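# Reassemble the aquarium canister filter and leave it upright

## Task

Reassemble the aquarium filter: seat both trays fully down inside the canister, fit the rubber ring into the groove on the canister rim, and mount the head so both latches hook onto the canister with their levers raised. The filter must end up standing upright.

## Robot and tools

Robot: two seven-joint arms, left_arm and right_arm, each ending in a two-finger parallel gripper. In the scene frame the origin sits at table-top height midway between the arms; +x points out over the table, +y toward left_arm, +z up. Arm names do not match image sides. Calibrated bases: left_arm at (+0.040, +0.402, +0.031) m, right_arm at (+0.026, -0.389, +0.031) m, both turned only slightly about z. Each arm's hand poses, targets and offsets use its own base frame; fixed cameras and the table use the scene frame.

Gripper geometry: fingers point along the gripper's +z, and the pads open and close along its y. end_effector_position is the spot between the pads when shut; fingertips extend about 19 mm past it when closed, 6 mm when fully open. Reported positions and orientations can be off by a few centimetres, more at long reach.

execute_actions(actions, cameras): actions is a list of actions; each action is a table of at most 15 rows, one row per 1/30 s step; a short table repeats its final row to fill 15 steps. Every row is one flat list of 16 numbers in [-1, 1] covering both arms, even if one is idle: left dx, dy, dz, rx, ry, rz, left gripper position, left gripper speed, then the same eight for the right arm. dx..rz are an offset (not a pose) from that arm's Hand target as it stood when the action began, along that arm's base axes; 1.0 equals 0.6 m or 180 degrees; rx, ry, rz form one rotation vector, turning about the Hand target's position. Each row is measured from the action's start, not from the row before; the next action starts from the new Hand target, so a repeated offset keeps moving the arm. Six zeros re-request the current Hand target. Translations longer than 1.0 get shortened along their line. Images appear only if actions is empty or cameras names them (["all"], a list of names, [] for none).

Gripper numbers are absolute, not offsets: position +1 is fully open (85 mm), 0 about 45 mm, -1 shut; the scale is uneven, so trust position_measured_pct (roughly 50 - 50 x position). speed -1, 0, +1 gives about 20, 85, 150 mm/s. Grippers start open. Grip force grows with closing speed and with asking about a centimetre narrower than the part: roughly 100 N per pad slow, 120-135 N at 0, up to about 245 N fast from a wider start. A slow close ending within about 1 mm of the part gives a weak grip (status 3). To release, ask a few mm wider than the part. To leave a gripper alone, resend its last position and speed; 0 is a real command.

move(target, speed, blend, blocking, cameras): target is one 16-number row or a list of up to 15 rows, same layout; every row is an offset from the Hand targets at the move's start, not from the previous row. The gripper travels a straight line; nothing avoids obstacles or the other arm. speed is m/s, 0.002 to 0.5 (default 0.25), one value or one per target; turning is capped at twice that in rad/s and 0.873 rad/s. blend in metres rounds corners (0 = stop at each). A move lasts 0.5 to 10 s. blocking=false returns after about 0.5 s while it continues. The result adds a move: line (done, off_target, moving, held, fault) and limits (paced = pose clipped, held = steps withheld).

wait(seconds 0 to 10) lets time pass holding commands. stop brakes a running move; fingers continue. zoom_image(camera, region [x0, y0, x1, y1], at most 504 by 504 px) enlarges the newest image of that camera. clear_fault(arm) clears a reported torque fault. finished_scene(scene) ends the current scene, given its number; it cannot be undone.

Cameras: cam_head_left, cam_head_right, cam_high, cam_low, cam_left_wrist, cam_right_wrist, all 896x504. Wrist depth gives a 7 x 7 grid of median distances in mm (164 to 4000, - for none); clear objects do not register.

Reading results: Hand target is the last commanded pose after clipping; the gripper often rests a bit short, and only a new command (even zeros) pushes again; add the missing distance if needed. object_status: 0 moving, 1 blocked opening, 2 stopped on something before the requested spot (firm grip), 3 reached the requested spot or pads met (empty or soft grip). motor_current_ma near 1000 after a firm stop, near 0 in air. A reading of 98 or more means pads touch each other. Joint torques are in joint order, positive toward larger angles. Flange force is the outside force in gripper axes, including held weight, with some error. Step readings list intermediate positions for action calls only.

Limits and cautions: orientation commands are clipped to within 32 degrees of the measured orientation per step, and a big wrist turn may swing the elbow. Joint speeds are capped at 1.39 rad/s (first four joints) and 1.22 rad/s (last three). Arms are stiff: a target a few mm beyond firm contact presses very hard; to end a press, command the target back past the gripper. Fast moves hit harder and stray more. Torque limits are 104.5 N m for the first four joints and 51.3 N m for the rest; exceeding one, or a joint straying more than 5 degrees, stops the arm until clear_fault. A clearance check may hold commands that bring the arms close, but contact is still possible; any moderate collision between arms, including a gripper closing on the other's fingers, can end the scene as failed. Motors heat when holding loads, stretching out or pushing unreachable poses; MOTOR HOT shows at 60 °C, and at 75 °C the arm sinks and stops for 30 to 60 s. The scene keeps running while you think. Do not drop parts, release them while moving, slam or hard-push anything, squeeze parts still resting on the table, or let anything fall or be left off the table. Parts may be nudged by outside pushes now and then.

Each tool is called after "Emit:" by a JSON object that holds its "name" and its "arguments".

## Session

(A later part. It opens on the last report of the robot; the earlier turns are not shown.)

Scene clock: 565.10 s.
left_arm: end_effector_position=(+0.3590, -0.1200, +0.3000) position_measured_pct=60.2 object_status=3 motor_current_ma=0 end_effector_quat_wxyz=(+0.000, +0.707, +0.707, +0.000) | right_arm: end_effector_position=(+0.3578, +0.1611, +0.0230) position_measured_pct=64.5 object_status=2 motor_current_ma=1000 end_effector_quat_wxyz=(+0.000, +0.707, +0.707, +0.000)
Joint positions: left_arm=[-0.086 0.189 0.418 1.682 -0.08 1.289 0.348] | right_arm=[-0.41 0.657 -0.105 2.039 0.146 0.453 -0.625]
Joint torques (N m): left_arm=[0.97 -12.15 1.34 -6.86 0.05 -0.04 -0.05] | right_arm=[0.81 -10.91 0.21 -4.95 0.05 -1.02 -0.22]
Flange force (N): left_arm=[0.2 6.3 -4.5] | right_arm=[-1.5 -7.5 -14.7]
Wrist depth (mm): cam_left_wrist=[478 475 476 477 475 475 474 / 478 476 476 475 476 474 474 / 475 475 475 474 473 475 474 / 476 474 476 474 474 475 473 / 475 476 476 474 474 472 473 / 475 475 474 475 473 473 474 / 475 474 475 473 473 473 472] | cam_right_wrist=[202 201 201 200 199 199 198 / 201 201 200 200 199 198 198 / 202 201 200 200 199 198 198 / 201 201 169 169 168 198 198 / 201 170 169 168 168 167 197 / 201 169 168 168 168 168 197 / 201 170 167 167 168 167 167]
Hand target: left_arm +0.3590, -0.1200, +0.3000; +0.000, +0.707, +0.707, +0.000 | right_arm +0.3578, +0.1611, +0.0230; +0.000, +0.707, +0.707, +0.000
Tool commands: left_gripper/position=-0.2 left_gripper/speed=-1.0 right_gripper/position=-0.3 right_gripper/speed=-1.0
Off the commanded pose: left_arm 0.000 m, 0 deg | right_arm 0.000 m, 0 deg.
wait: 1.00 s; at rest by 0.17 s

Emit:
{"name": "move", "arguments": {"target": [[0,0,0,0,0,0,-0.2,-1,0,0,0.25,0,0,0,-0.3,-1],[0,0,0,0,0,0,-0.2,-1,0.0998,0.3632,0.25,0,0,-0.05,-0.3,-1]], "speed": [0.08,0.15], "blend": [0.02,0], "cameras": ["cam_right_wrist","cam_head_left","cam_high","cam_low"]}}

Scene clock: 577.43 s.
left_arm: end_effector_position=(+0.3590, -0.1200, +0.3000) position_measured_pct=60.2 object_status=3 motor_current_ma=0 end_effector_quat_wxyz=(+0.000, +0.707, +0.707, +0.000) | right_arm: end_effector_position=(+0.4177, +0.3790, +0.1730) position_measured_pct=64.5 object_status=2 motor_current_ma=1000 end_effector_quat_wxyz=(+0.000, +0.760, +0.650, +0.000)
Joint positions: left_arm=[-0.086 0.189 0.418 1.682 -0.08 1.289 0.348] | right_arm=[-0.711 0.709 -0.13 1.254 0.091 1.184 -1.001]
Joint torques (N m): left_arm=[0.96 -12.15 1.35 -6.81 0.03 -0.01 -0.01] | right_arm=[0.4 -22.34 -0.55 -9.34 0.04 0.16 -0.09]
Flange force (N): left_arm=[0.3 6.4 -4.6] | right_arm=[-1.8 -2.2 3.2]
Wrist depth (mm): cam_left_wrist=[475 477 477 476 477 473 474 / 477 476 476 476 475 474 475 / 478 476 477 475 475 475 475 / 477 476 473 474 475 475 473 / 476 475 475 475 475 475 473 / 475 473 473 473 474 473 474 / 473 474 474 475 474 472 472] | cam_right_wrist=[352 350 349 349 347 346 345 / 351 350 349 233 347 345 344 / 351 350 349 223 346 345 344 / 352 350 169 169 168 344 344 / 351 170 169 169 168 167 343 / 351 170 168 168 168 168 344 / 351 169 167 167 168 167 166]
Hand target: left_arm +0.3590, -0.1200, +0.3000; +0.000, +0.707, +0.707, +0.000 | right_arm +0.4177, +0.3790, +0.1730; +0.000, +0.760, +0.650, +0.000
Off the commanded pose: left_arm 0.000 m, 0 deg | right_arm 0.000 m, 0 deg.
move: done
Images, in order (width x height): cam_head_left 896x504, cam_high 896x504, cam_low 896x504, cam_right_wrist 896x504.

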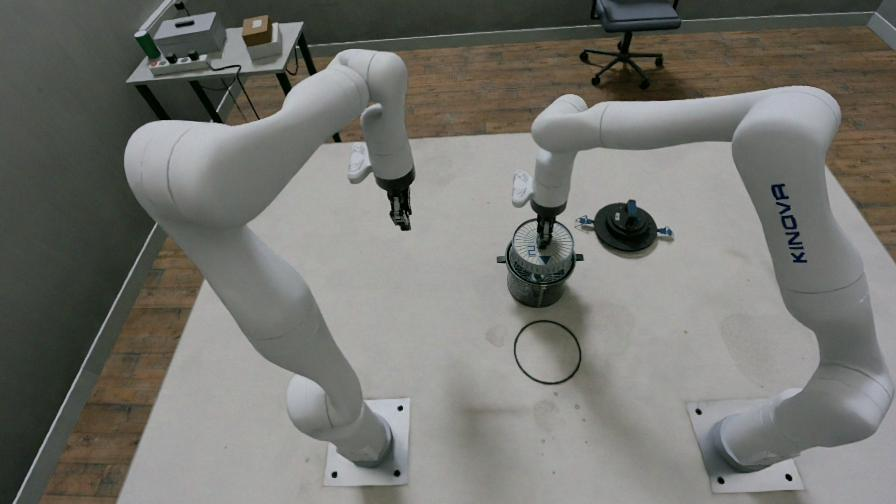

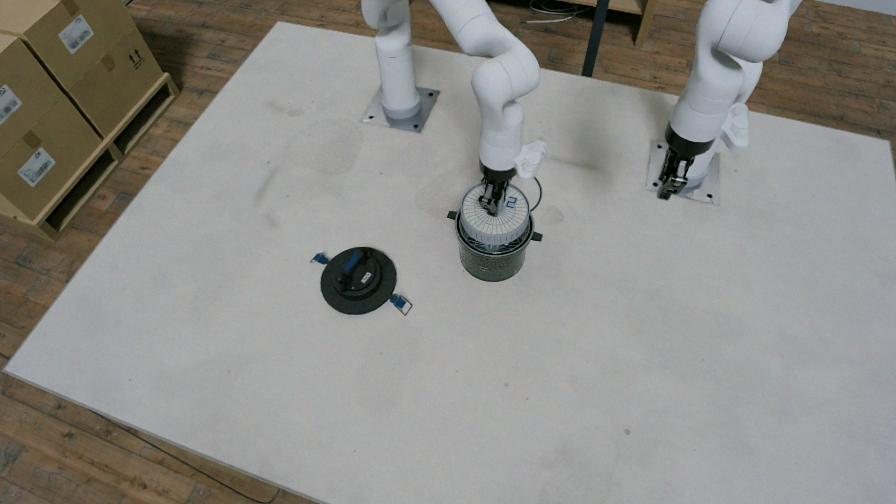

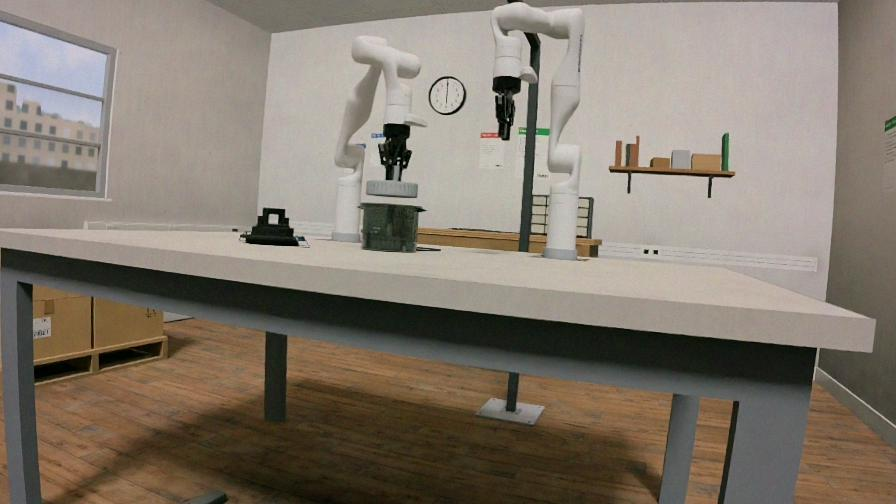

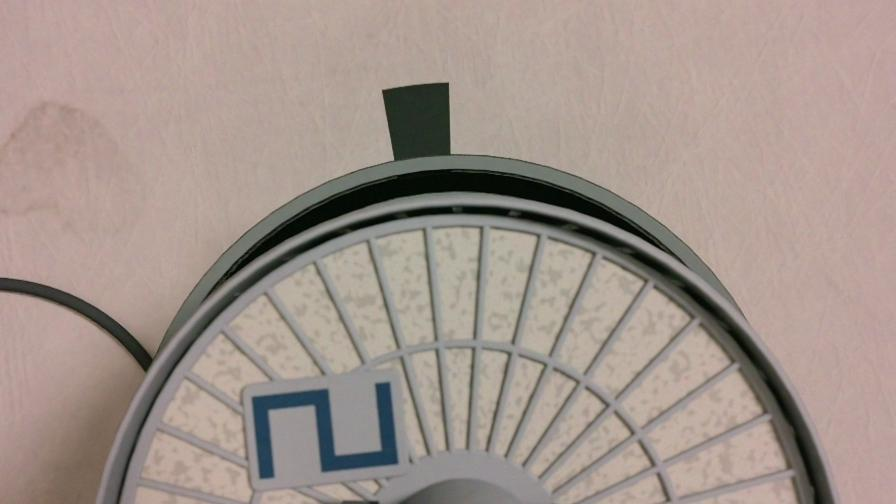

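Emit:
{"name": "move", "arguments": {"target": [[0,0,0,0,0,0,-0.2,-1,0,0,-0.0917,0,0,0,-0.3,-1]], "speed": [0.05]}}

Emit:
{"name": "move", "arguments": {"target": [[0,0,0,0,0,0,-0.2,-1,0,0,-0.0667,0,0,0,-0.3,-1]], "speed": [0.05], "cameras": ["cam_right_wrist"]}}

Scene clock: 590.73 s.
left_arm: end_effector_position=(+0.3590, -0.1200, +0.3000) position_measured_pct=60.2 object_status=3 motor_current_ma=0 end_effector_quat_wxyz=(+0.000, +0.707, +0.707, +0.000) | right_arm: end_effector_position=(+0.4177, +0.3790, +0.1181) position_measured_pct=64.5 object_status=2 motor_current_ma=1000 end_effector_quat_wxyz=(+0.000, +0.760, +0.650, +0.000)
Joint positions: left_arm=[-0.086 0.189 0.418 1.682 -0.08 1.289 0.348] | right_arm=[-0.712 0.77 -0.127 1.329 0.101 1.05 -1.01]
Joint torques (N m): left_arm=[0.96 -12.15 1.38 -6.83 0.02 -0.02 -0.04] | right_arm=[0.35 -22.55 -0.57 -8.7 0.07 0.13 -0.09]
Flange force (N): left_arm=[0.3 6.3 -4.6] | right_arm=[-1.8 -2.1 2.6]
Wrist depth (mm): cam_left_wrist=[478 479 475 475 475 474 474 / 478 476 477 476 476 476 473 / 477 476 475 475 474 476 472 / 475 476 476 475 473 475 475 / 477 475 476 474 473 473 474 / 477 475 475 474 473 474 473 / 474 475 473 472 473 473 471] | cam_right_wrist=[296 295 294 293 292 291 290 / 296 295 294 174 292 291 290 / 296 295 173 172 172 290 290 / 296 173 169 169 168 171 290 / 295 174 169 169 168 167 289 / 174 170 168 168 168 167 168 / 169 170 167 167 168 167 167]
Hand target: left_arm +0.3590, -0.1200, +0.3000; +0.000, +0.707, +0.707, +0.000 | right_arm +0.4177, +0.3790, +0.1180; +0.000, +0.760, +0.650, +0.000
Off the commanded pose: left_arm 0.000 m, 0 deg | right_arm 0.000 m, 0 deg.
move: done

Scene clock: 591.87 s.
left_arm: end_effector_position=(+0.3590, -0.1200, +0.3000) position_measured_pct=60.2 object_status=3 motor_current_ma=0 end_effector_quat_wxyz=(+0.000, +0.707, +0.707, +0.000) | right_arm: end_effector_position=(+0.4177, +0.3790, +0.0780) position_measured_pct=64.5 object_status=2 motor_current_ma=1000 end_effector_quat_wxyz=(+0.000, +0.760, +0.650, +0.000)
Joint positions: left_arm=[-0.086 0.189 0.418 1.682 -0.08 1.289 0.348] | right_arm=[-0.713 0.822 -0.123 1.367 0.11 0.958 -1.017]
Joint torques (N m): left_arm=[0.95 -12.14 1.38 -6.82 0.04 -0.04 -0.04] | right_arm=[0.35 -22.87 -0.6 -8.32 0.07 0.26 -0.06]
Flange force (N): left_arm=[0.3 6.4 -4.7] | right_arm=[-2.2 -2.5 2.8]
Wrist depth (mm): cam_left_wrist=[477 475 476 476 474 476 475 / 477 476 477 476 475 475 474 / 477 475 477 476 474 474 473 / 475 477 473 474 474 472 471 / 475 475 476 475 475 472 473 / 476 476 477 474 472 473 471 / 473 474 475 474 472 472 473] | cam_right_wrist=[256 255 - 254 252 252 251 / 256 255 - - 252 251 250 / 256 - - 253 - - 250 / 255 255 169 169 168 - 251 / 255 169 169 169 168 168 250 / 255 170 168 168 168 168 250 / 255 169 167 168 168 167 166]
Hand target: left_arm +0.3590, -0.1200, +0.3000; +0.000, +0.707, +0.707, +0.000 | right_arm +0.4177, +0.3790, +0.0780; +0.000, +0.760, +0.650, +0.000
Off the commanded pose: left_arm 0.000 m, 0 deg | right_arm 0.000 m, 0 deg.
move: done
Images, in order (width x height): cam_right_wrist 896x504.

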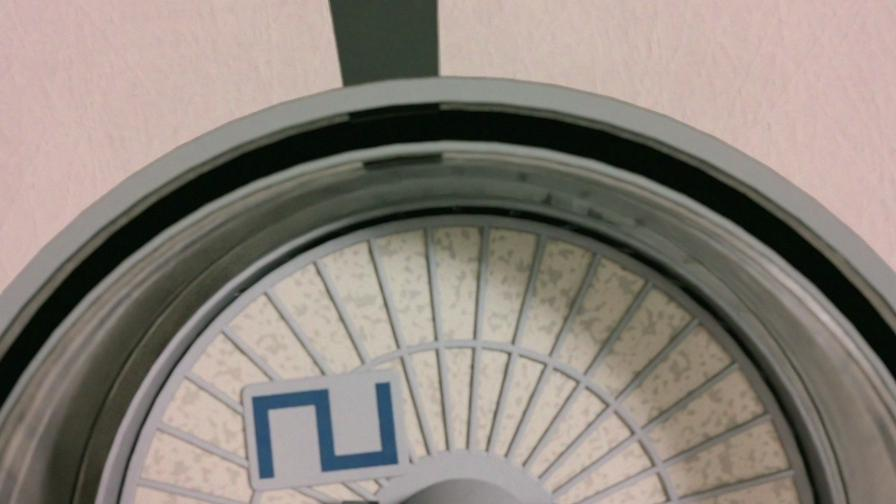

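Continue down in small steps.

Emit:
{"name": "move", "arguments": {"target": [[0,0,0,0,0,0,-0.2,-1,0,0,-0.02,0,0,0,-0.3,-1]], "speed": [0.03]}}

Emit:
{"name": "move", "arguments": {"target": [[0,0,0,0,0,0,-0.2,-1,0,0,-0.005,0,0,0,-0.3,-1]], "speed": [0.02]}}

Emit:
{"name": "move", "arguments": {"target": [[0,0,0,0,0,0,-0.2,-1,0,0,-0.0033,0,0,0,-0.3,-1]], "speed": [0.02]}}

Scene clock: 599.20 s.
left_arm: end_effector_position=(+0.3590, -0.1200, +0.3000) position_measured_pct=60.2 object_status=3 motor_current_ma=0 end_effector_quat_wxyz=(+0.000, +0.707, +0.707, +0.000) | right_arm: end_effector_position=(+0.4177, +0.3790, +0.0660) position_measured_pct=64.5 object_status=2 motor_current_ma=1000 end_effector_quat_wxyz=(+0.000, +0.760, +0.650, +0.000)
Joint positions: left_arm=[-0.086 0.189 0.418 1.682 -0.08 1.289 0.348] | right_arm=[-0.714 0.839 -0.122 1.377 0.112 0.932 -1.019]
Joint torques (N m): left_arm=[0.97 -12.15 1.36 -6.83 0.03 0 -0.02] | right_arm=[0.35 -22.78 -0.62 -8.16 0.08 0.09 -0.09]
Flange force (N): left_arm=[0.3 6.3 -4.5] | right_arm=[-2.2 -2.4 2.1]
Wrist depth (mm): cam_left_wrist=[479 476 476 476 477 475 475 / 478 475 474 474 475 475 475 / 477 477 475 474 475 476 475 / 475 477 476 475 474 474 473 / 475 474 475 475 475 473 473 / 475 473 473 472 473 473 474 / 476 474 474 473 473 472 471] | cam_right_wrist=[243 243 - 242 240 240 239 / 244 243 - - 240 239 239 / 244 - - 241 - - - / 243 243 169 169 168 - 239 / 243 168 169 169 168 168 238 / 243 170 168 169 168 168 238 / - 169 167 167 168 167 166]
Hand target: left_arm +0.3590, -0.1200, +0.3000; +0.000, +0.707, +0.707, +0.000 | right_arm +0.4177, +0.3790, +0.0660; +0.000, +0.760, +0.650, +0.000
Off the commanded pose: left_arm 0.000 m, 0 deg | right_arm 0.000 m, 0 deg.
move: done

Scene clock: 599.90 s.
left_arm: end_effector_position=(+0.3590, -0.1200, +0.3000) position_measured_pct=60.2 object_status=3 motor_current_ma=0 end_effector_quat_wxyz=(+0.000, +0.707, +0.707, +0.000) | right_arm: end_effector_position=(+0.4178, +0.3791, +0.0633) position_measured_pct=64.5 object_status=2 motor_current_ma=1000 end_effector_quat_wxyz=(+0.000, +0.760, +0.650, +0.000)
Joint positions: left_arm=[-0.086 0.189 0.418 1.682 -0.08 1.289 0.348] | right_arm=[-0.714 0.843 -0.122 1.379 0.113 0.926 -1.019]
Joint torques (N m): left_arm=[0.97 -12.13 1.38 -6.83 0.04 -0.02 -0.03] | right_arm=[0.36 10.4 0.76 -4.93 0.89 -8.95 -0.04]
Flange force (N): left_arm=[0.3 6.3 -4.6] | right_arm=[-24.0 -20.2 -68.4]
Wrist depth (mm): cam_left_wrist=[475 477 477 475 474 475 475 / 476 478 475 476 475 476 475 / 477 477 477 475 475 475 473 / 475 476 474 475 474 474 474 / 476 475 473 474 474 474 474 / 476 475 473 474 473 472 473 / 474 475 473 473 471 469 473] | cam_right_wrist=[243 242 - - 240 239 239 / 243 242 - - 240 239 238 / 243 - - 240 - - 238 / 242 242 169 169 168 - 238 / 242 168 169 168 168 167 238 / 242 169 167 168 168 167 237 / - 169 167 167 168 167 166]
Hand target: left_arm +0.3590, -0.1200, +0.3000; +0.000, +0.707, +0.707, +0.000 | right_arm +0.4177, +0.3790, +0.0630; +0.000, +0.760, +0.650, +0.000
Off the commanded pose: left_arm 0.000 m, 0 deg | right_arm 0.000 m, 0 deg.
move: done

Scene clock: 600.60 s.
left_arm: end_effector_position=(+0.3590, -0.1200, +0.3000) position_measured_pct=60.2 object_status=3 motor_current_ma=0 end_effector_quat_wxyz=(+0.000, +0.707, +0.707, +0.000) | right_arm: end_effector_position=(+0.4178, +0.3791, +0.0611) position_measured_pct=64.5 object_status=2 motor_current_ma=1000 end_effector_quat_wxyz=(+0.000, +0.760, +0.650, +0.000)
Joint positions: left_arm=[-0.086 0.189 0.418 1.682 -0.08 1.289 0.348] | right_arm=[-0.714 0.847 -0.121 1.38 0.113 0.922 -1.02]
Joint torques (N m): left_arm=[0.95 -12.08 1.36 -6.82 0.06 -0.04 -0.05] | right_arm=[0.93 29.94 1.81 3.34 0.74 -8.99 -0.38]
Flange force (N): left_arm=[0.3 6.3 -4.7] | right_arm=[-24.6 -21.2 -103.2]
Wrist depth (mm): cam_left_wrist=[477 478 479 476 478 475 476 / 478 476 478 475 475 476 475 / 477 476 475 475 474 475 473 / 476 475 477 474 475 473 475 / 477 474 475 474 475 473 476 / 474 475 475 473 476 473 472 / 474 473 474 474 473 473 472] | cam_right_wrist=[242 242 - - 239 239 238 / 242 242 - - 239 239 238 / 242 - - - - - 238 / 242 241 168 168 167 - 237 / 242 167 168 168 167 167 237 / 241 168 167 167 167 167 237 / - 168 166 166 167 166 165]
Hand target: left_arm +0.3590, -0.1200, +0.3000; +0.000, +0.707, +0.707, +0.000 | right_arm +0.4177, +0.3790, +0.0610; +0.000, +0.760, +0.650, +0.000
Off the commanded pose: left_arm 0.000 m, 0 deg | right_arm 0.000 m, 0 deg.
move: done

Emit:
{"name": "move", "arguments": {"target": [[0,0,0,0,0,0,-0.2,-1,0,0,0.006,0,0,0,-0.3,-1]], "speed": [0.02], "cameras": ["cam_right_wrist","cam_low","cam_high","cam_head_left"]}}

Scene clock: 613.67 s.
left_arm: end_effector_position=(+0.3590, -0.1200, +0.3000) position_measured_pct=60.2 object_status=3 motor_current_ma=0 end_effector_quat_wxyz=(+0.000, +0.707, +0.707, +0.000) | right_arm: end_effector_position=(+0.4176, +0.3788, +0.0643) position_measured_pct=64.5 object_status=2 motor_current_ma=1000 end_effector_quat_wxyz=(+0.000, +0.760, +0.650, +0.000)
Joint positions: left_arm=[-0.086 0.189 0.418 1.682 -0.08 1.289 0.348] | right_arm=[-0.714 0.842 -0.122 1.378 0.112 0.929 -1.019]
Joint torques (N m): left_arm=[0.93 -12.16 1.38 -6.81 0.04 -0.01 -0.03] | right_arm=[0.82 -16.58 -0.41 -4.21 -0.33 1.58 -0.1]
Flange force (N): left_arm=[0.2 6.5 -4.6] | right_arm=[-0.5 -2.1 -6.4]
Wrist depth (mm): cam_left_wrist=[478 476 477 477 476 477 475 / 478 477 477 474 477 474 474 / 476 476 474 476 475 476 473 / 477 474 474 474 475 475 473 / 475 474 478 475 474 473 473 / 477 477 475 474 473 472 472 / 474 474 473 474 474 471 472] | cam_right_wrist=[242 242 - - 239 238 238 / 242 241 - - 239 238 237 / 242 - - - - - - / 242 241 168 168 167 - 237 / 242 168 168 168 167 167 237 / 242 169 167 168 167 167 237 / 168 169 167 167 167 167 166]
Hand target: left_arm +0.3590, -0.1200, +0.3000; +0.000, +0.707, +0.707, +0.000 | right_arm +0.4177, +0.3790, +0.0646; +0.000, +0.760, +0.650, +0.000
Off the commanded pose: left_arm 0.000 m, 0 deg | right_arm 0.000 m, 0 deg.
move: done
Images, in order (width x height): cam_head_left 896x504, cam_high 896x504, cam_low 896x504, cam_right_wrist 896x504.

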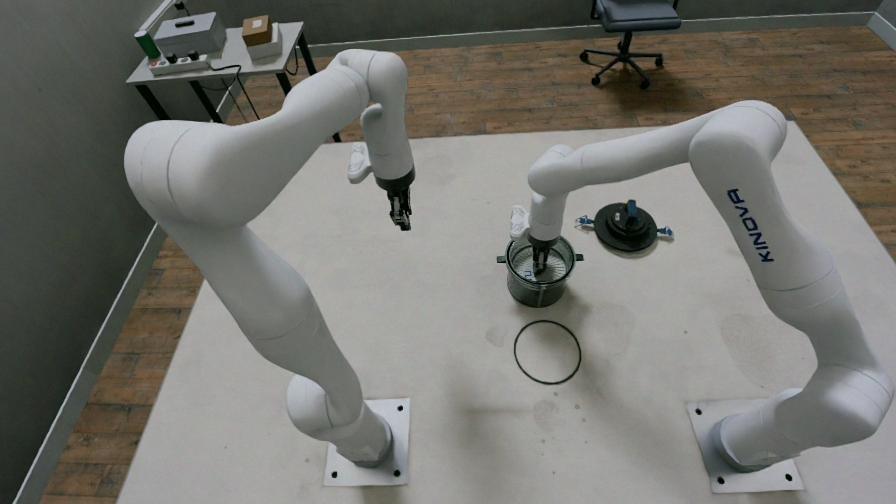

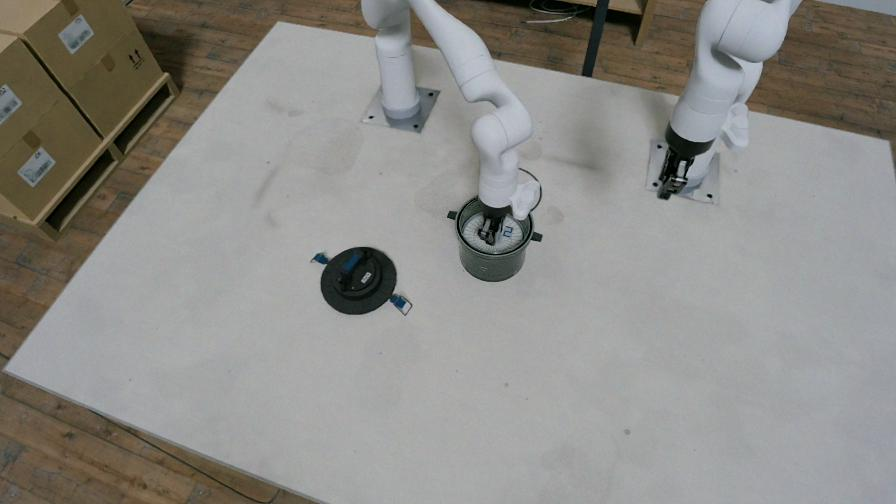

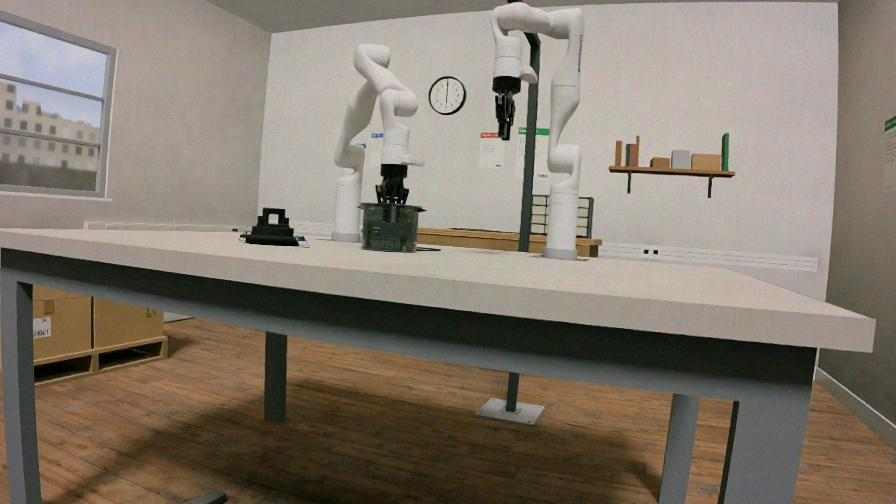

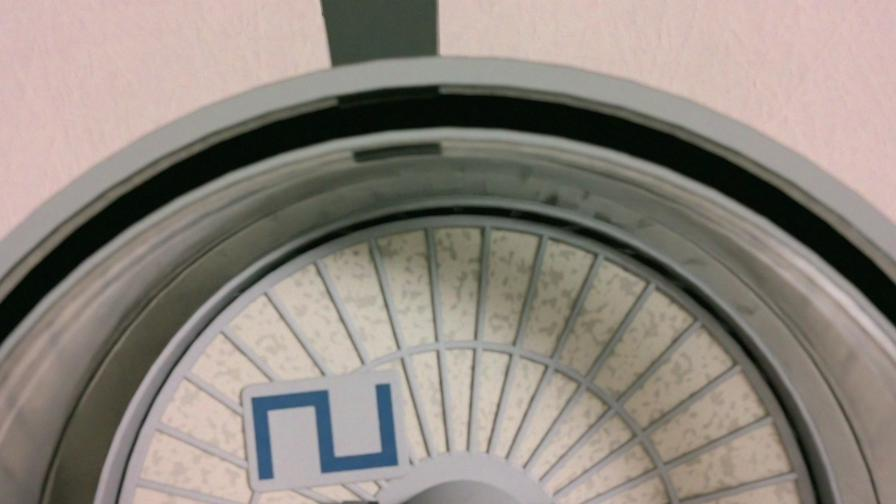

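Emit:
{"name": "zoom_image", "arguments": {"camera": "cam_low", "region": [340, 180, 450, 270]}}

Emit:
{"name": "zoom_image", "arguments": {"camera": "cam_high", "region": [440, 170, 560, 290]}}

Emit:
{"name": "zoom_image", "arguments": {"camera": "cam_head_left", "region": [490, 210, 600, 320]}}

Scaled by 4.582 from the camera's 896x504 image, which has a finer 1280x720 frame.

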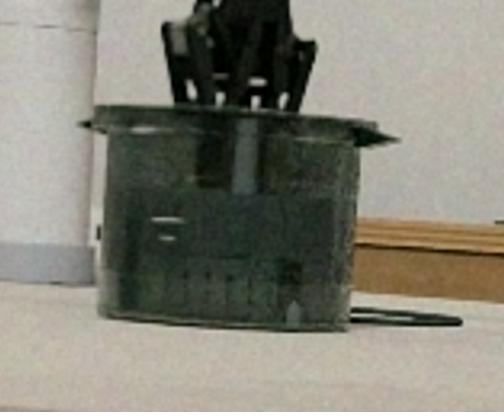

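Scaled by 4.200 from the camera's 896x504 image, which has a finer 1280x720 frame.

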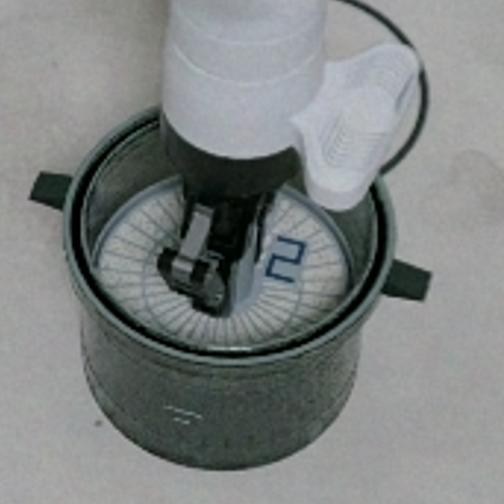

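Scaled by 4.582 from the camera's 896x504 image, which has a finer 1280x720 frame.

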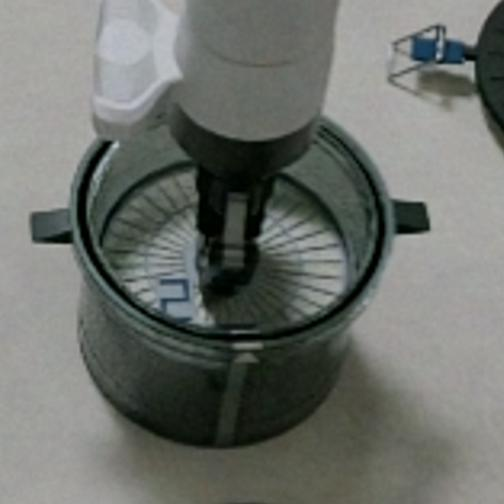

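Emit:
{"name": "move", "arguments": {"target": [[0,0,0,0,0,0,-0.2,-1,0,0,0,0,0,0,0.1,-1]]}}

Emit:
{"name": "move", "arguments": {"target": [[0,0,0,0,0,0,-0.2,-1,0,0,0.16,0,0,0,0.1,-1],[0,0,0,0,0,0,-0.2,-1,0,-0.1033,0.3074,0,0,0.05,0.1,-1]], "speed": [0.08,0.12], "blend": [0.02,0], "cameras": ["cam_right_wrist","cam_low"]}}

Scene clock: 654.57 s.
left_arm: end_effector_position=(+0.3590, -0.1200, +0.3000) position_measured_pct=60.2 object_status=3 motor_current_ma=0 end_effector_quat_wxyz=(+0.000, +0.707, +0.707, +0.000) | right_arm: end_effector_position=(+0.4177, +0.3790, +0.0646) position_measured_pct=45.0 object_status=0 motor_current_ma=0 end_effector_quat_wxyz=(+0.000, +0.760, +0.650, +0.000)
Joint positions: left_arm=[-0.086 0.189 0.418 1.682 -0.08 1.289 0.348] | right_arm=[-0.714 0.842 -0.122 1.378 0.112 0.929 -1.019]
Joint torques (N m): left_arm=[0.94 -12.17 1.37 -6.84 0.02 -0.02 -0.02] | right_arm=[0.35 -22.25 -0.54 -7.85 0.07 0.15 -0.08]
Flange force (N): left_arm=[0.3 6.4 -4.5] | right_arm=[-2.1 -2.4 1.2]
Wrist depth (mm): cam_left_wrist=[476 476 475 477 477 476 475 / 478 475 475 475 475 476 474 / 477 476 476 476 474 474 474 / 476 474 475 474 474 474 473 / 477 475 475 475 473 473 472 / 475 476 473 474 473 474 471 / 476 474 475 473 473 473 473] | cam_right_wrist=[242 242 - - 239 239 238 / 242 241 - - 239 238 237 / 242 - - 240 - - - / 242 241 168 168 167 - 237 / 242 169 168 168 167 167 237 / 242 169 167 168 167 167 - / 168 169 167 167 167 166 166]
Hand target: left_arm +0.3590, -0.1200, +0.3000; +0.000, +0.707, +0.707, +0.000 | right_arm +0.4177, +0.3790, +0.0646; +0.000, +0.760, +0.650, +0.000
Off the commanded pose: left_arm 0.000 m, 0 deg | right_arm 0.000 m, 0 deg.
move: done

Scene clock: 657.10 s.
left_arm: end_effector_position=(+0.3590, -0.1200, +0.3000) position_measured_pct=60.2 object_status=3 motor_current_ma=0 end_effector_quat_wxyz=(+0.000, +0.707, +0.707, +0.000) | right_arm: end_effector_position=(+0.4177, +0.3170, +0.2490) position_measured_pct=45.0 object_status=3 motor_current_ma=0 end_effector_quat_wxyz=(+0.000, +0.707, +0.707, +0.000)
Joint positions: left_arm=[-0.086 0.189 0.418 1.682 -0.08 1.289 0.348] | right_arm=[-0.6 0.557 -0.168 1.281 0.091 1.312 -0.765]
Joint torques (N m): left_arm=[0.97 -12.1 1.38 -6.82 0.03 -0.02 -0.01] | right_arm=[0.2 -19.32 -0.64 -9.31 0.02 0.13 0.06]
Flange force (N): left_arm=[0.4 6.3 -4.6] | right_arm=[-1.3 -2.4 2.1]
Wrist depth (mm): cam_left_wrist=[476 477 477 476 476 476 473 / 478 477 476 474 475 475 474 / 476 477 475 474 474 476 474 / 476 474 474 475 476 474 474 / 476 476 474 474 472 472 472 / 475 475 473 474 475 472 474 / 476 473 474 473 472 473 472] | cam_right_wrist=[429 427 426 304 303 421 420 / 428 427 354 352 351 421 420 / 429 427 352 351 352 420 420 / 429 427 352 313 351 301 420 / 427 426 352 352 351 420 418 / 427 426 353 352 351 419 419 / 427 426 424 303 421 420 418]
Hand target: left_arm +0.3590, -0.1200, +0.3000; +0.000, +0.707, +0.707, +0.000 | right_arm +0.4177, +0.3170, +0.2491; +0.000, +0.707, +0.707, +0.000
Off the commanded pose: left_arm 0.000 m, 0 deg | right_arm 0.000 m, 0 deg.
move: done
Images, in order (width x height): cam_low 896x504, cam_right_wrist 896x504.

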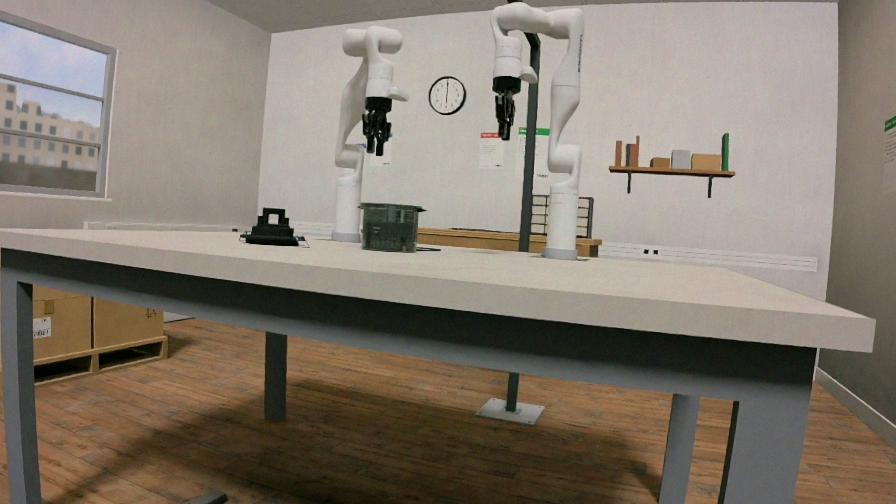

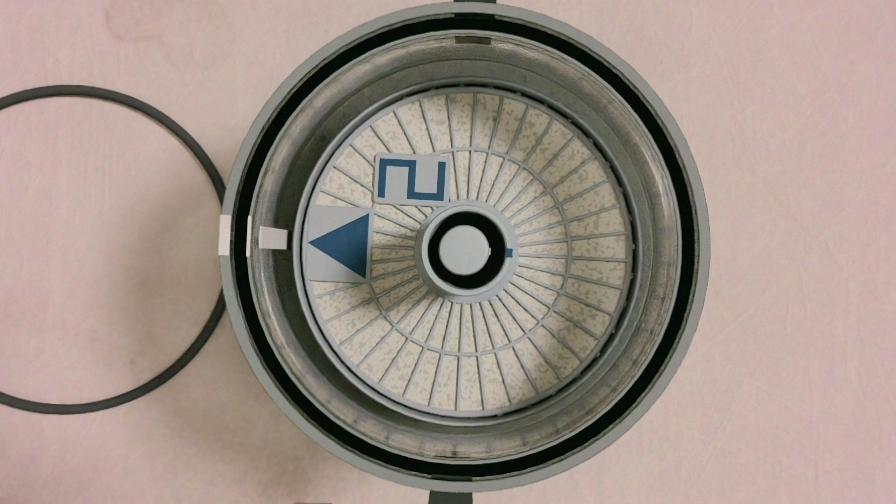

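Emit:
{"name": "zoom_image", "arguments": {"camera": "cam_right_wrist", "region": [290, 80, 640, 430]}}

Emit:
{"name": "zoom_image", "arguments": {"camera": "cam_right_wrist", "region": [410, 195, 520, 305]}}

Emit:
{"name": "zoom_image", "arguments": {"camera": "cam_low", "region": [340, 190, 450, 260]}}

Scaled by 1.440 from the camera's 896x504 image, which has a finer 1280x720 frame.

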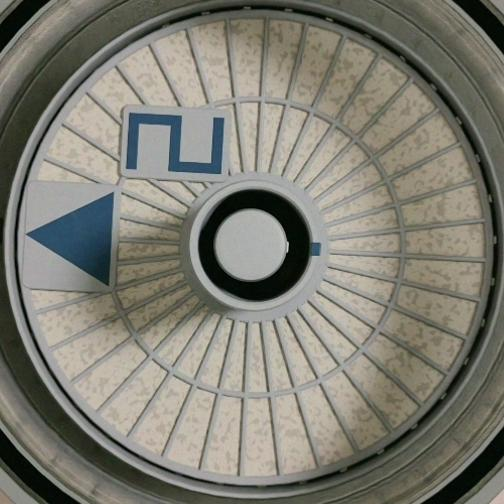

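Scaled by 4.582 from the camera's 896x504 image, which has a finer 1280x720 frame.

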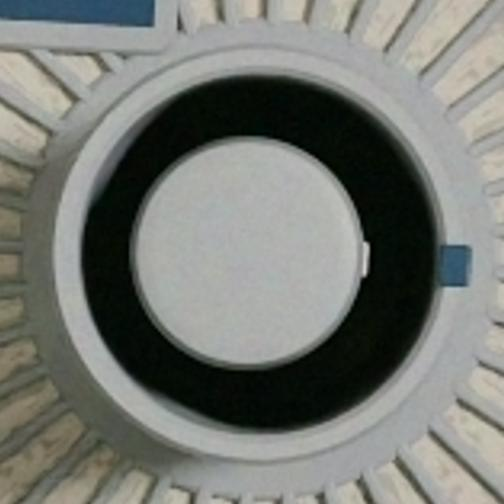

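Scaled by 4.582 from the camera's 896x504 image, which has a finer 1280x720 frame.

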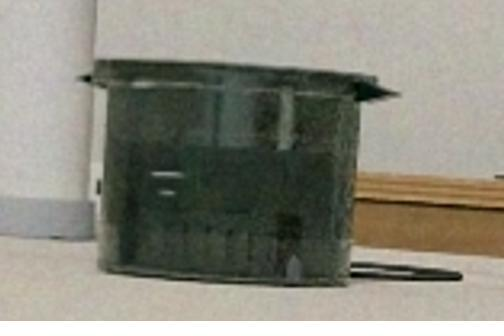

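Emit:
{"name": "move", "arguments": {"target": [0,0,0,0,0,0,-0.2,-1,-0.1358,0.003,-0.175,0,0,0,0.1,-1], "speed": [0.12], "cameras": ["cam_right_wrist"]}}

Scene clock: 702.07 s.
left_arm: end_effector_position=(+0.3590, -0.1200, +0.3000) position_measured_pct=60.2 object_status=3 motor_current_ma=0 end_effector_quat_wxyz=(+0.000, +0.707, +0.707, +0.000) | right_arm: end_effector_position=(+0.3363, +0.3188, +0.1441) position_measured_pct=45.0 object_status=3 motor_current_ma=0 end_effector_quat_wxyz=(+0.000, +0.707, +0.707, +0.000)
Joint positions: left_arm=[-0.086 0.189 0.418 1.682 -0.08 1.289 0.348] | right_arm=[-0.69 0.539 -0.181 1.69 0.115 0.924 -0.915]
Joint torques (N m): left_arm=[0.95 -12.14 1.35 -6.8 0.06 -0.02 -0.03] | right_arm=[0.42 -17.37 -0.68 -7.55 0.02 0.19 -0.13]
Flange force (N): left_arm=[0.2 6.4 -4.6] | right_arm=[-0.7 -1.6 1.4]
Wrist depth (mm): cam_left_wrist=[479 477 475 476 472 476 474 / 478 477 476 475 475 475 475 / 477 477 475 475 474 475 475 / 477 477 475 475 474 474 474 / 476 475 475 474 473 474 472 / 475 474 474 474 473 473 472 / 473 474 475 473 473 472 471] | cam_right_wrist=[323 322 321 320 241 247 246 / 323 322 321 319 247 246 245 / 323 322 321 319 246 245 245 / 323 321 320 319 245 238 195 / 323 321 320 319 247 245 205 / 322 321 320 319 246 246 245 / 322 321 320 319 241 246 245]
Hand target: left_arm +0.3590, -0.1200, +0.3000; +0.000, +0.707, +0.707, +0.000 | right_arm +0.3362, +0.3188, +0.1441; +0.000, +0.707, +0.707, +0.000
Off the commanded pose: left_arm 0.000 m, 0 deg | right_arm 0.000 m, 0 deg.
move: done
Images, in order (width x height): cam_right_wrist 896x504.

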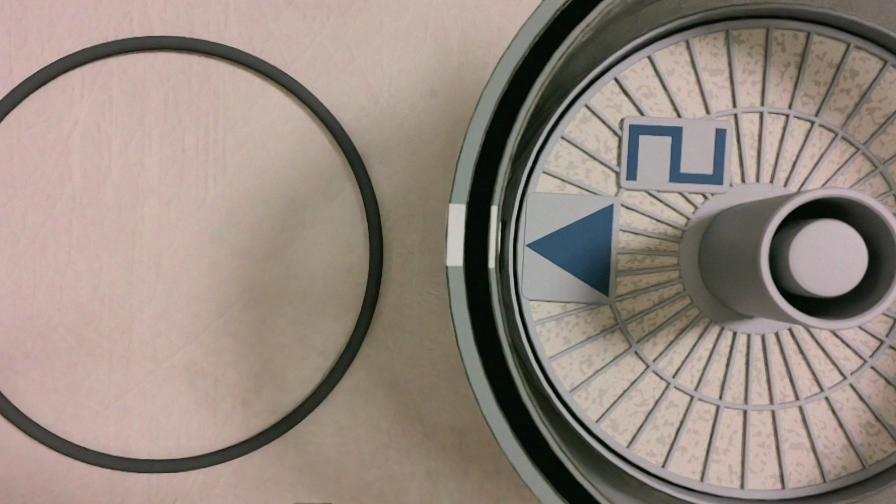

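Emit:
{"name": "zoom_image", "arguments": {"camera": "cam_right_wrist", "region": [430, 180, 570, 300]}}

Emit:
{"name": "zoom_image", "arguments": {"camera": "cam_right_wrist", "region": [480, 0, 640, 120]}}

Emit:
{"name": "zoom_image", "arguments": {"camera": "cam_right_wrist", "region": [300, 180, 420, 300]}}

Scaled by 3.600 from the camera's 896x504 image, which has a finer 1280x720 frame.

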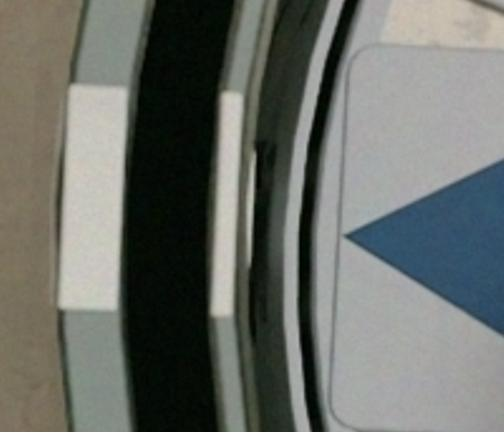

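Scaled by 3.150 from the camera's 896x504 image, which has a finer 1280x720 frame.

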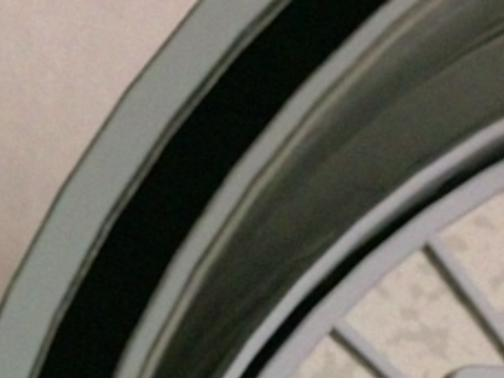

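Scaled by 4.200 from the camera's 896x504 image, which has a finer 1280x720 frame.

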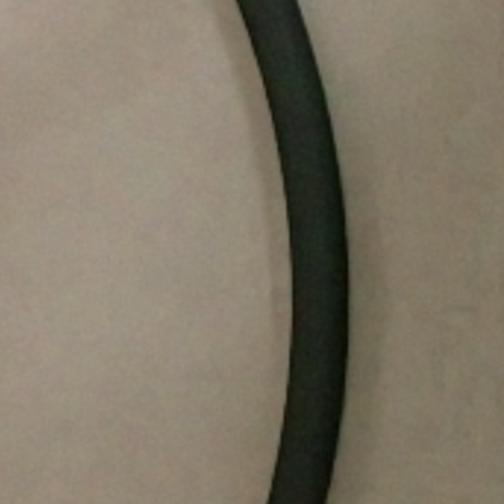

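Emit:
{"name": "move", "arguments": {"target": [0,0,0,0,0,0,-0.2,-1,0.1358,-0.003,0.175,0,0,0,0.1,-1], "speed": [0.12], "cameras": ["cam_right_wrist"]}}

Emit:
{"name": "zoom_image", "arguments": {"camera": "cam_right_wrist", "region": [210, 200, 290, 300]}}

Emit:
{"name": "zoom_image", "arguments": {"camera": "cam_right_wrist", "region": [640, 200, 720, 300]}}

Emit:
{"name": "zoom_image", "arguments": {"camera": "cam_right_wrist", "region": [420, 424, 520, 504]}}

Emit:
{"name": "zoom_image", "arguments": {"camera": "cam_right_wrist", "region": [420, 0, 520, 80]}}

Scene clock: 782.53 s.
left_arm: end_effector_position=(+0.3590, -0.1200, +0.3000) position_measured_pct=60.2 object_status=3 motor_current_ma=0 end_effector_quat_wxyz=(+0.000, +0.707, +0.707, +0.000) | right_arm: end_effector_position=(+0.4177, +0.3170, +0.2490) position_measured_pct=45.0 object_status=3 motor_current_ma=0 end_effector_quat_wxyz=(+0.000, +0.707, +0.707, +0.000)
Joint positions: left_arm=[-0.086 0.189 0.418 1.682 -0.08 1.289 0.348] | right_arm=[-0.6 0.557 -0.168 1.281 0.091 1.312 -0.765]
Joint torques (N m): left_arm=[0.96 -12.16 1.39 -6.83 0.03 -0.03 -0.01] | right_arm=[0.34 -19.27 -0.65 -9.2 0.03 0.16 -0.06]
Flange force (N): left_arm=[0.4 6.4 -4.6] | right_arm=[-1.1 -2.2 1.9]
Wrist depth (mm): cam_left_wrist=[478 478 476 476 476 476 475 / 477 476 476 474 475 474 476 / 477 476 476 474 474 474 474 / 476 477 475 474 474 473 474 / 476 473 474 474 475 471 472 / 474 475 474 475 472 473 471 / 476 473 476 473 471 472 471] | cam_right_wrist=[428 427 427 423 303 421 420 / 428 427 353 352 350 420 419 / 429 427 352 351 351 420 420 / 428 427 352 304 351 301 420 / 428 426 353 352 351 420 419 / 428 426 353 352 351 421 420 / 427 426 424 303 420 420 419]
Hand target: left_arm +0.3590, -0.1200, +0.3000; +0.000, +0.707, +0.707, +0.000 | right_arm +0.4177, +0.3170, +0.2491; +0.000, +0.707, +0.707, +0.000
Off the commanded pose: left_arm 0.000 m, 0 deg | right_arm 0.000 m, 0 deg.
move: done
Images, in order (width x height): cam_right_wrist 896x504.

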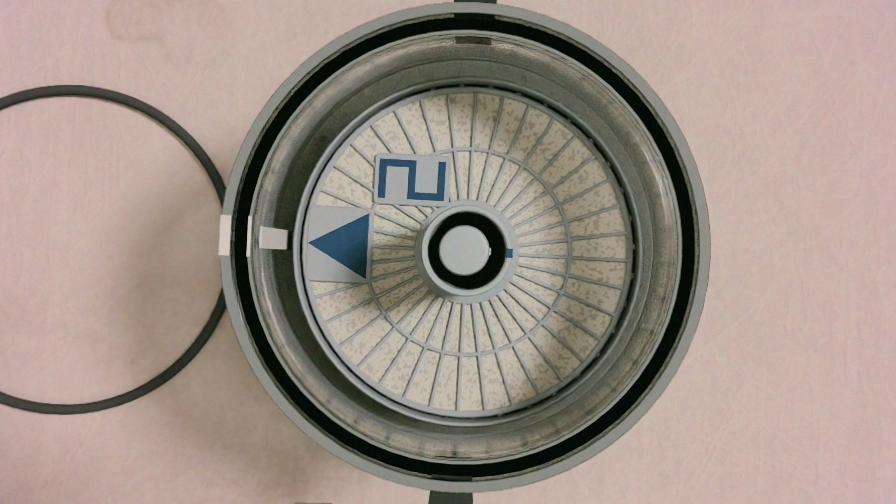

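Scaled by 5.040 from the camera's 896x504 image, which has a finer 1280x720 frame.

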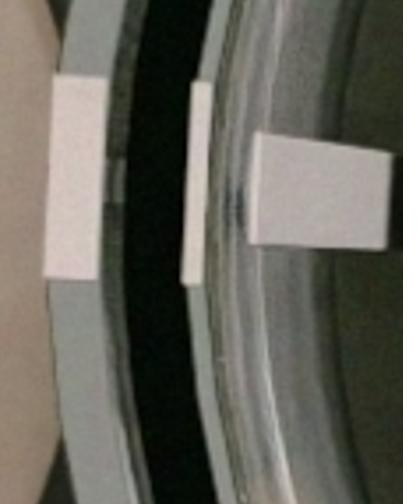

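Scaled by 5.040 from the camera's 896x504 image, which has a finer 1280x720 frame.

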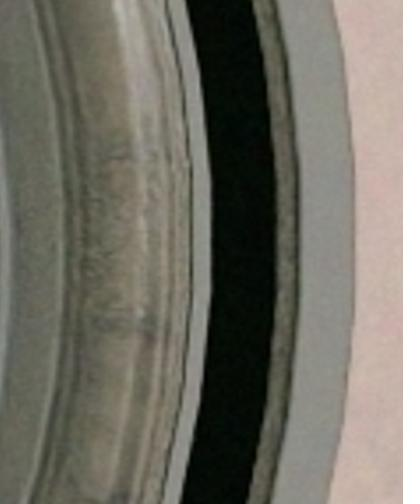

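Scaled by 5.040 from the camera's 896x504 image, which has a finer 1280x720 frame.

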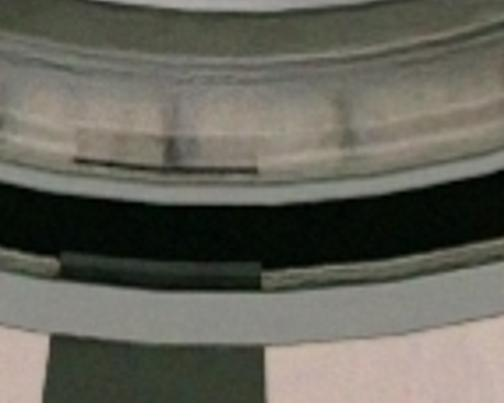

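Scaled by 5.040 from the camera's 896x504 image, which has a finer 1280x720 frame.

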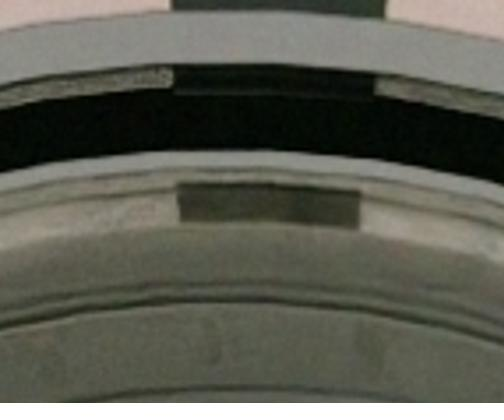

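Emit:
{"name": "move", "arguments": {"target": [0,0,0,0,0,0,-0.2,-1,-0.3205,-0.0005,-0.195,0,0,0,0.1,-1], "speed": [0.12], "cameras": ["cam_right_wrist"]}}

Scene clock: 806.03 s.
left_arm: end_effector_position=(+0.3590, -0.1200, +0.3000) position_measured_pct=60.2 object_status=3 motor_current_ma=0 end_effector_quat_wxyz=(+0.000, +0.707, +0.707, +0.000) | right_arm: end_effector_position=(+0.2254, +0.3167, +0.1321) position_measured_pct=45.0 object_status=3 motor_current_ma=0 end_effector_quat_wxyz=(+0.000, +0.707, +0.707, +0.000)
Joint positions: left_arm=[-0.086 0.189 0.418 1.682 -0.08 1.289 0.348] | right_arm=[-0.855 0.423 -0.215 1.953 0.124 0.777 -1.139]
Joint torques (N m): left_arm=[0.97 -12.14 1.36 -6.81 0.05 -0.03 -0.01] | right_arm=[0.35 -14.08 -0.61 -7.08 0.08 0.06 -0.19]
Flange force (N): left_arm=[0.4 6.4 -4.7] | right_arm=[-2.4 -2.1 0.9]
Wrist depth (mm): cam_left_wrist=[478 477 478 477 476 476 475 / 476 477 475 476 475 475 475 / 476 477 476 476 475 474 473 / 477 475 474 475 476 472 472 / 475 476 475 475 474 473 473 / 476 475 475 473 473 472 473 / 476 474 473 473 472 473 471] | cam_right_wrist=[311 310 309 309 307 306 305 / 311 310 309 308 307 307 305 / 311 310 309 308 307 306 305 / 311 310 309 308 307 306 297 / 311 310 309 308 307 306 296 / 310 309 308 308 307 305 304 / 310 310 308 308 306 306 305]
Hand target: left_arm +0.3590, -0.1200, +0.3000; +0.000, +0.707, +0.707, +0.000 | right_arm +0.2254, +0.3167, +0.1321; +0.000, +0.707, +0.707, +0.000
Off the commanded pose: left_arm 0.000 m, 0 deg | right_arm 0.000 m, 0 deg.
move: done
Images, in order (width x height): cam_right_wrist 896x504.

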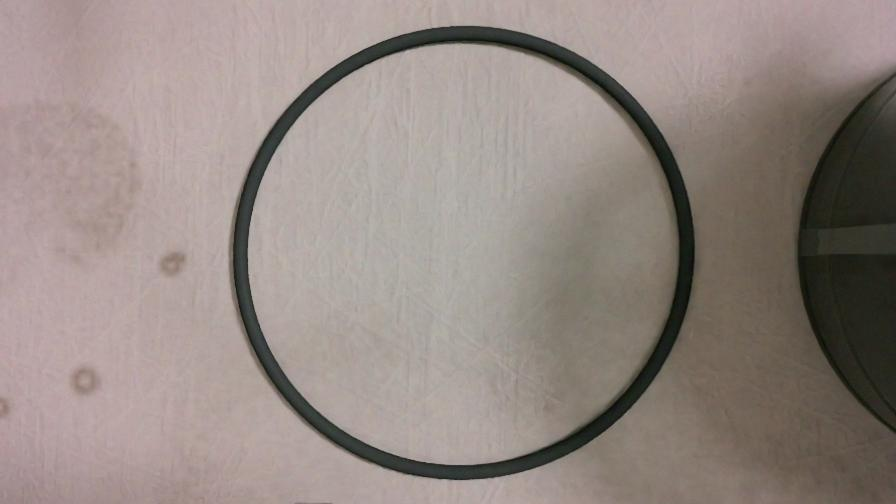

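Emit:
{"name": "move", "arguments": {"target": [[0,0,0,0,0,0,-0.2,-1,-0.0015,-0.1257,-0.1,0,0,-0.5,-0.9,-1],[0,0,0,0,0,0,-0.2,-1,-0.0015,-0.1257,-0.195,0,0,-0.5,-0.9,-1]], "speed": [0.15,0.06], "cameras": ["cam_right_wrist"]}}

Scene clock: 895.43 s.
left_arm: end_effector_position=(+0.3590, -0.1200, +0.3000) position_measured_pct=60.2 object_status=3 motor_current_ma=0 end_effector_quat_wxyz=(+0.000, +0.707, +0.707, +0.000) | right_arm: end_effector_position=(+0.2245, +0.2413, +0.0151) position_measured_pct=94.8 object_status=3 motor_current_ma=0 end_effector_quat_wxyz=(+0.000, +1.000, +0.000, +0.000)
Joint positions: left_arm=[-0.086 0.189 0.418 1.682 -0.08 1.289 0.348] | right_arm=[-0.984 0.619 0.118 2.253 -0.249 0.28 -2.218]
Joint torques (N m): left_arm=[0.95 -12.13 1.39 -6.82 0.03 -0.03 -0.03] | right_arm=[0.21 -13.91 0.86 -3.25 0.11 -0.03 -0.07]
Flange force (N): left_arm=[0.3 6.4 -4.6] | right_arm=[-2.3 1.6 0.3]
Wrist depth (mm): cam_left_wrist=[477 477 474 475 475 476 474 / 476 478 478 475 476 474 474 / 477 477 476 476 475 475 475 / 475 475 475 474 474 474 473 / 476 475 475 474 475 474 472 / 474 474 476 473 474 472 471 / 473 474 474 474 473 473 471] | cam_right_wrist=[193 193 192 192 191 191 191 / 193 193 192 192 191 191 191 / 193 193 192 192 191 191 190 / 193 193 192 192 191 191 190 / 193 192 192 191 191 191 190 / 193 192 192 191 191 191 190 / 193 192 192 191 191 190 190]
Hand target: left_arm +0.3590, -0.1200, +0.3000; +0.000, +0.707, +0.707, +0.000 | right_arm +0.2245, +0.2413, +0.0151; +0.000, +1.000, +0.000, +0.000
Off the commanded pose: left_arm 0.000 m, 0 deg | right_arm 0.000 m, 0 deg.
move: done
Images, in order (width x height): cam_right_wrist 896x504.

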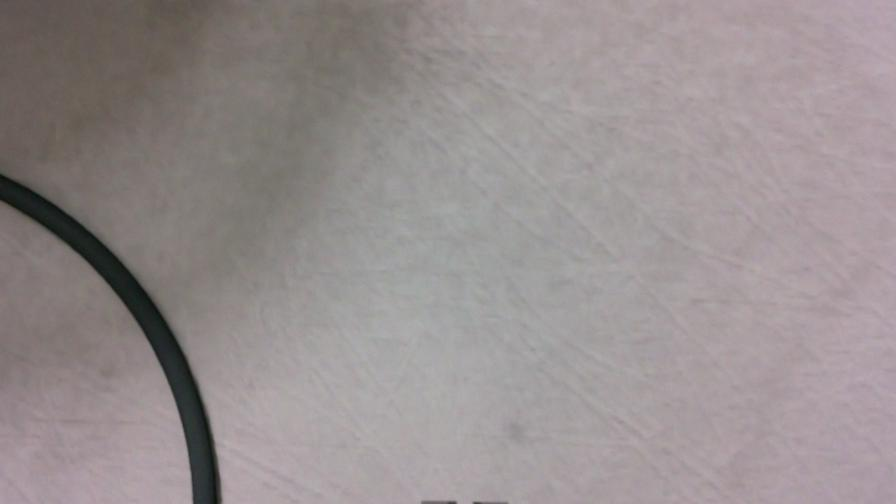

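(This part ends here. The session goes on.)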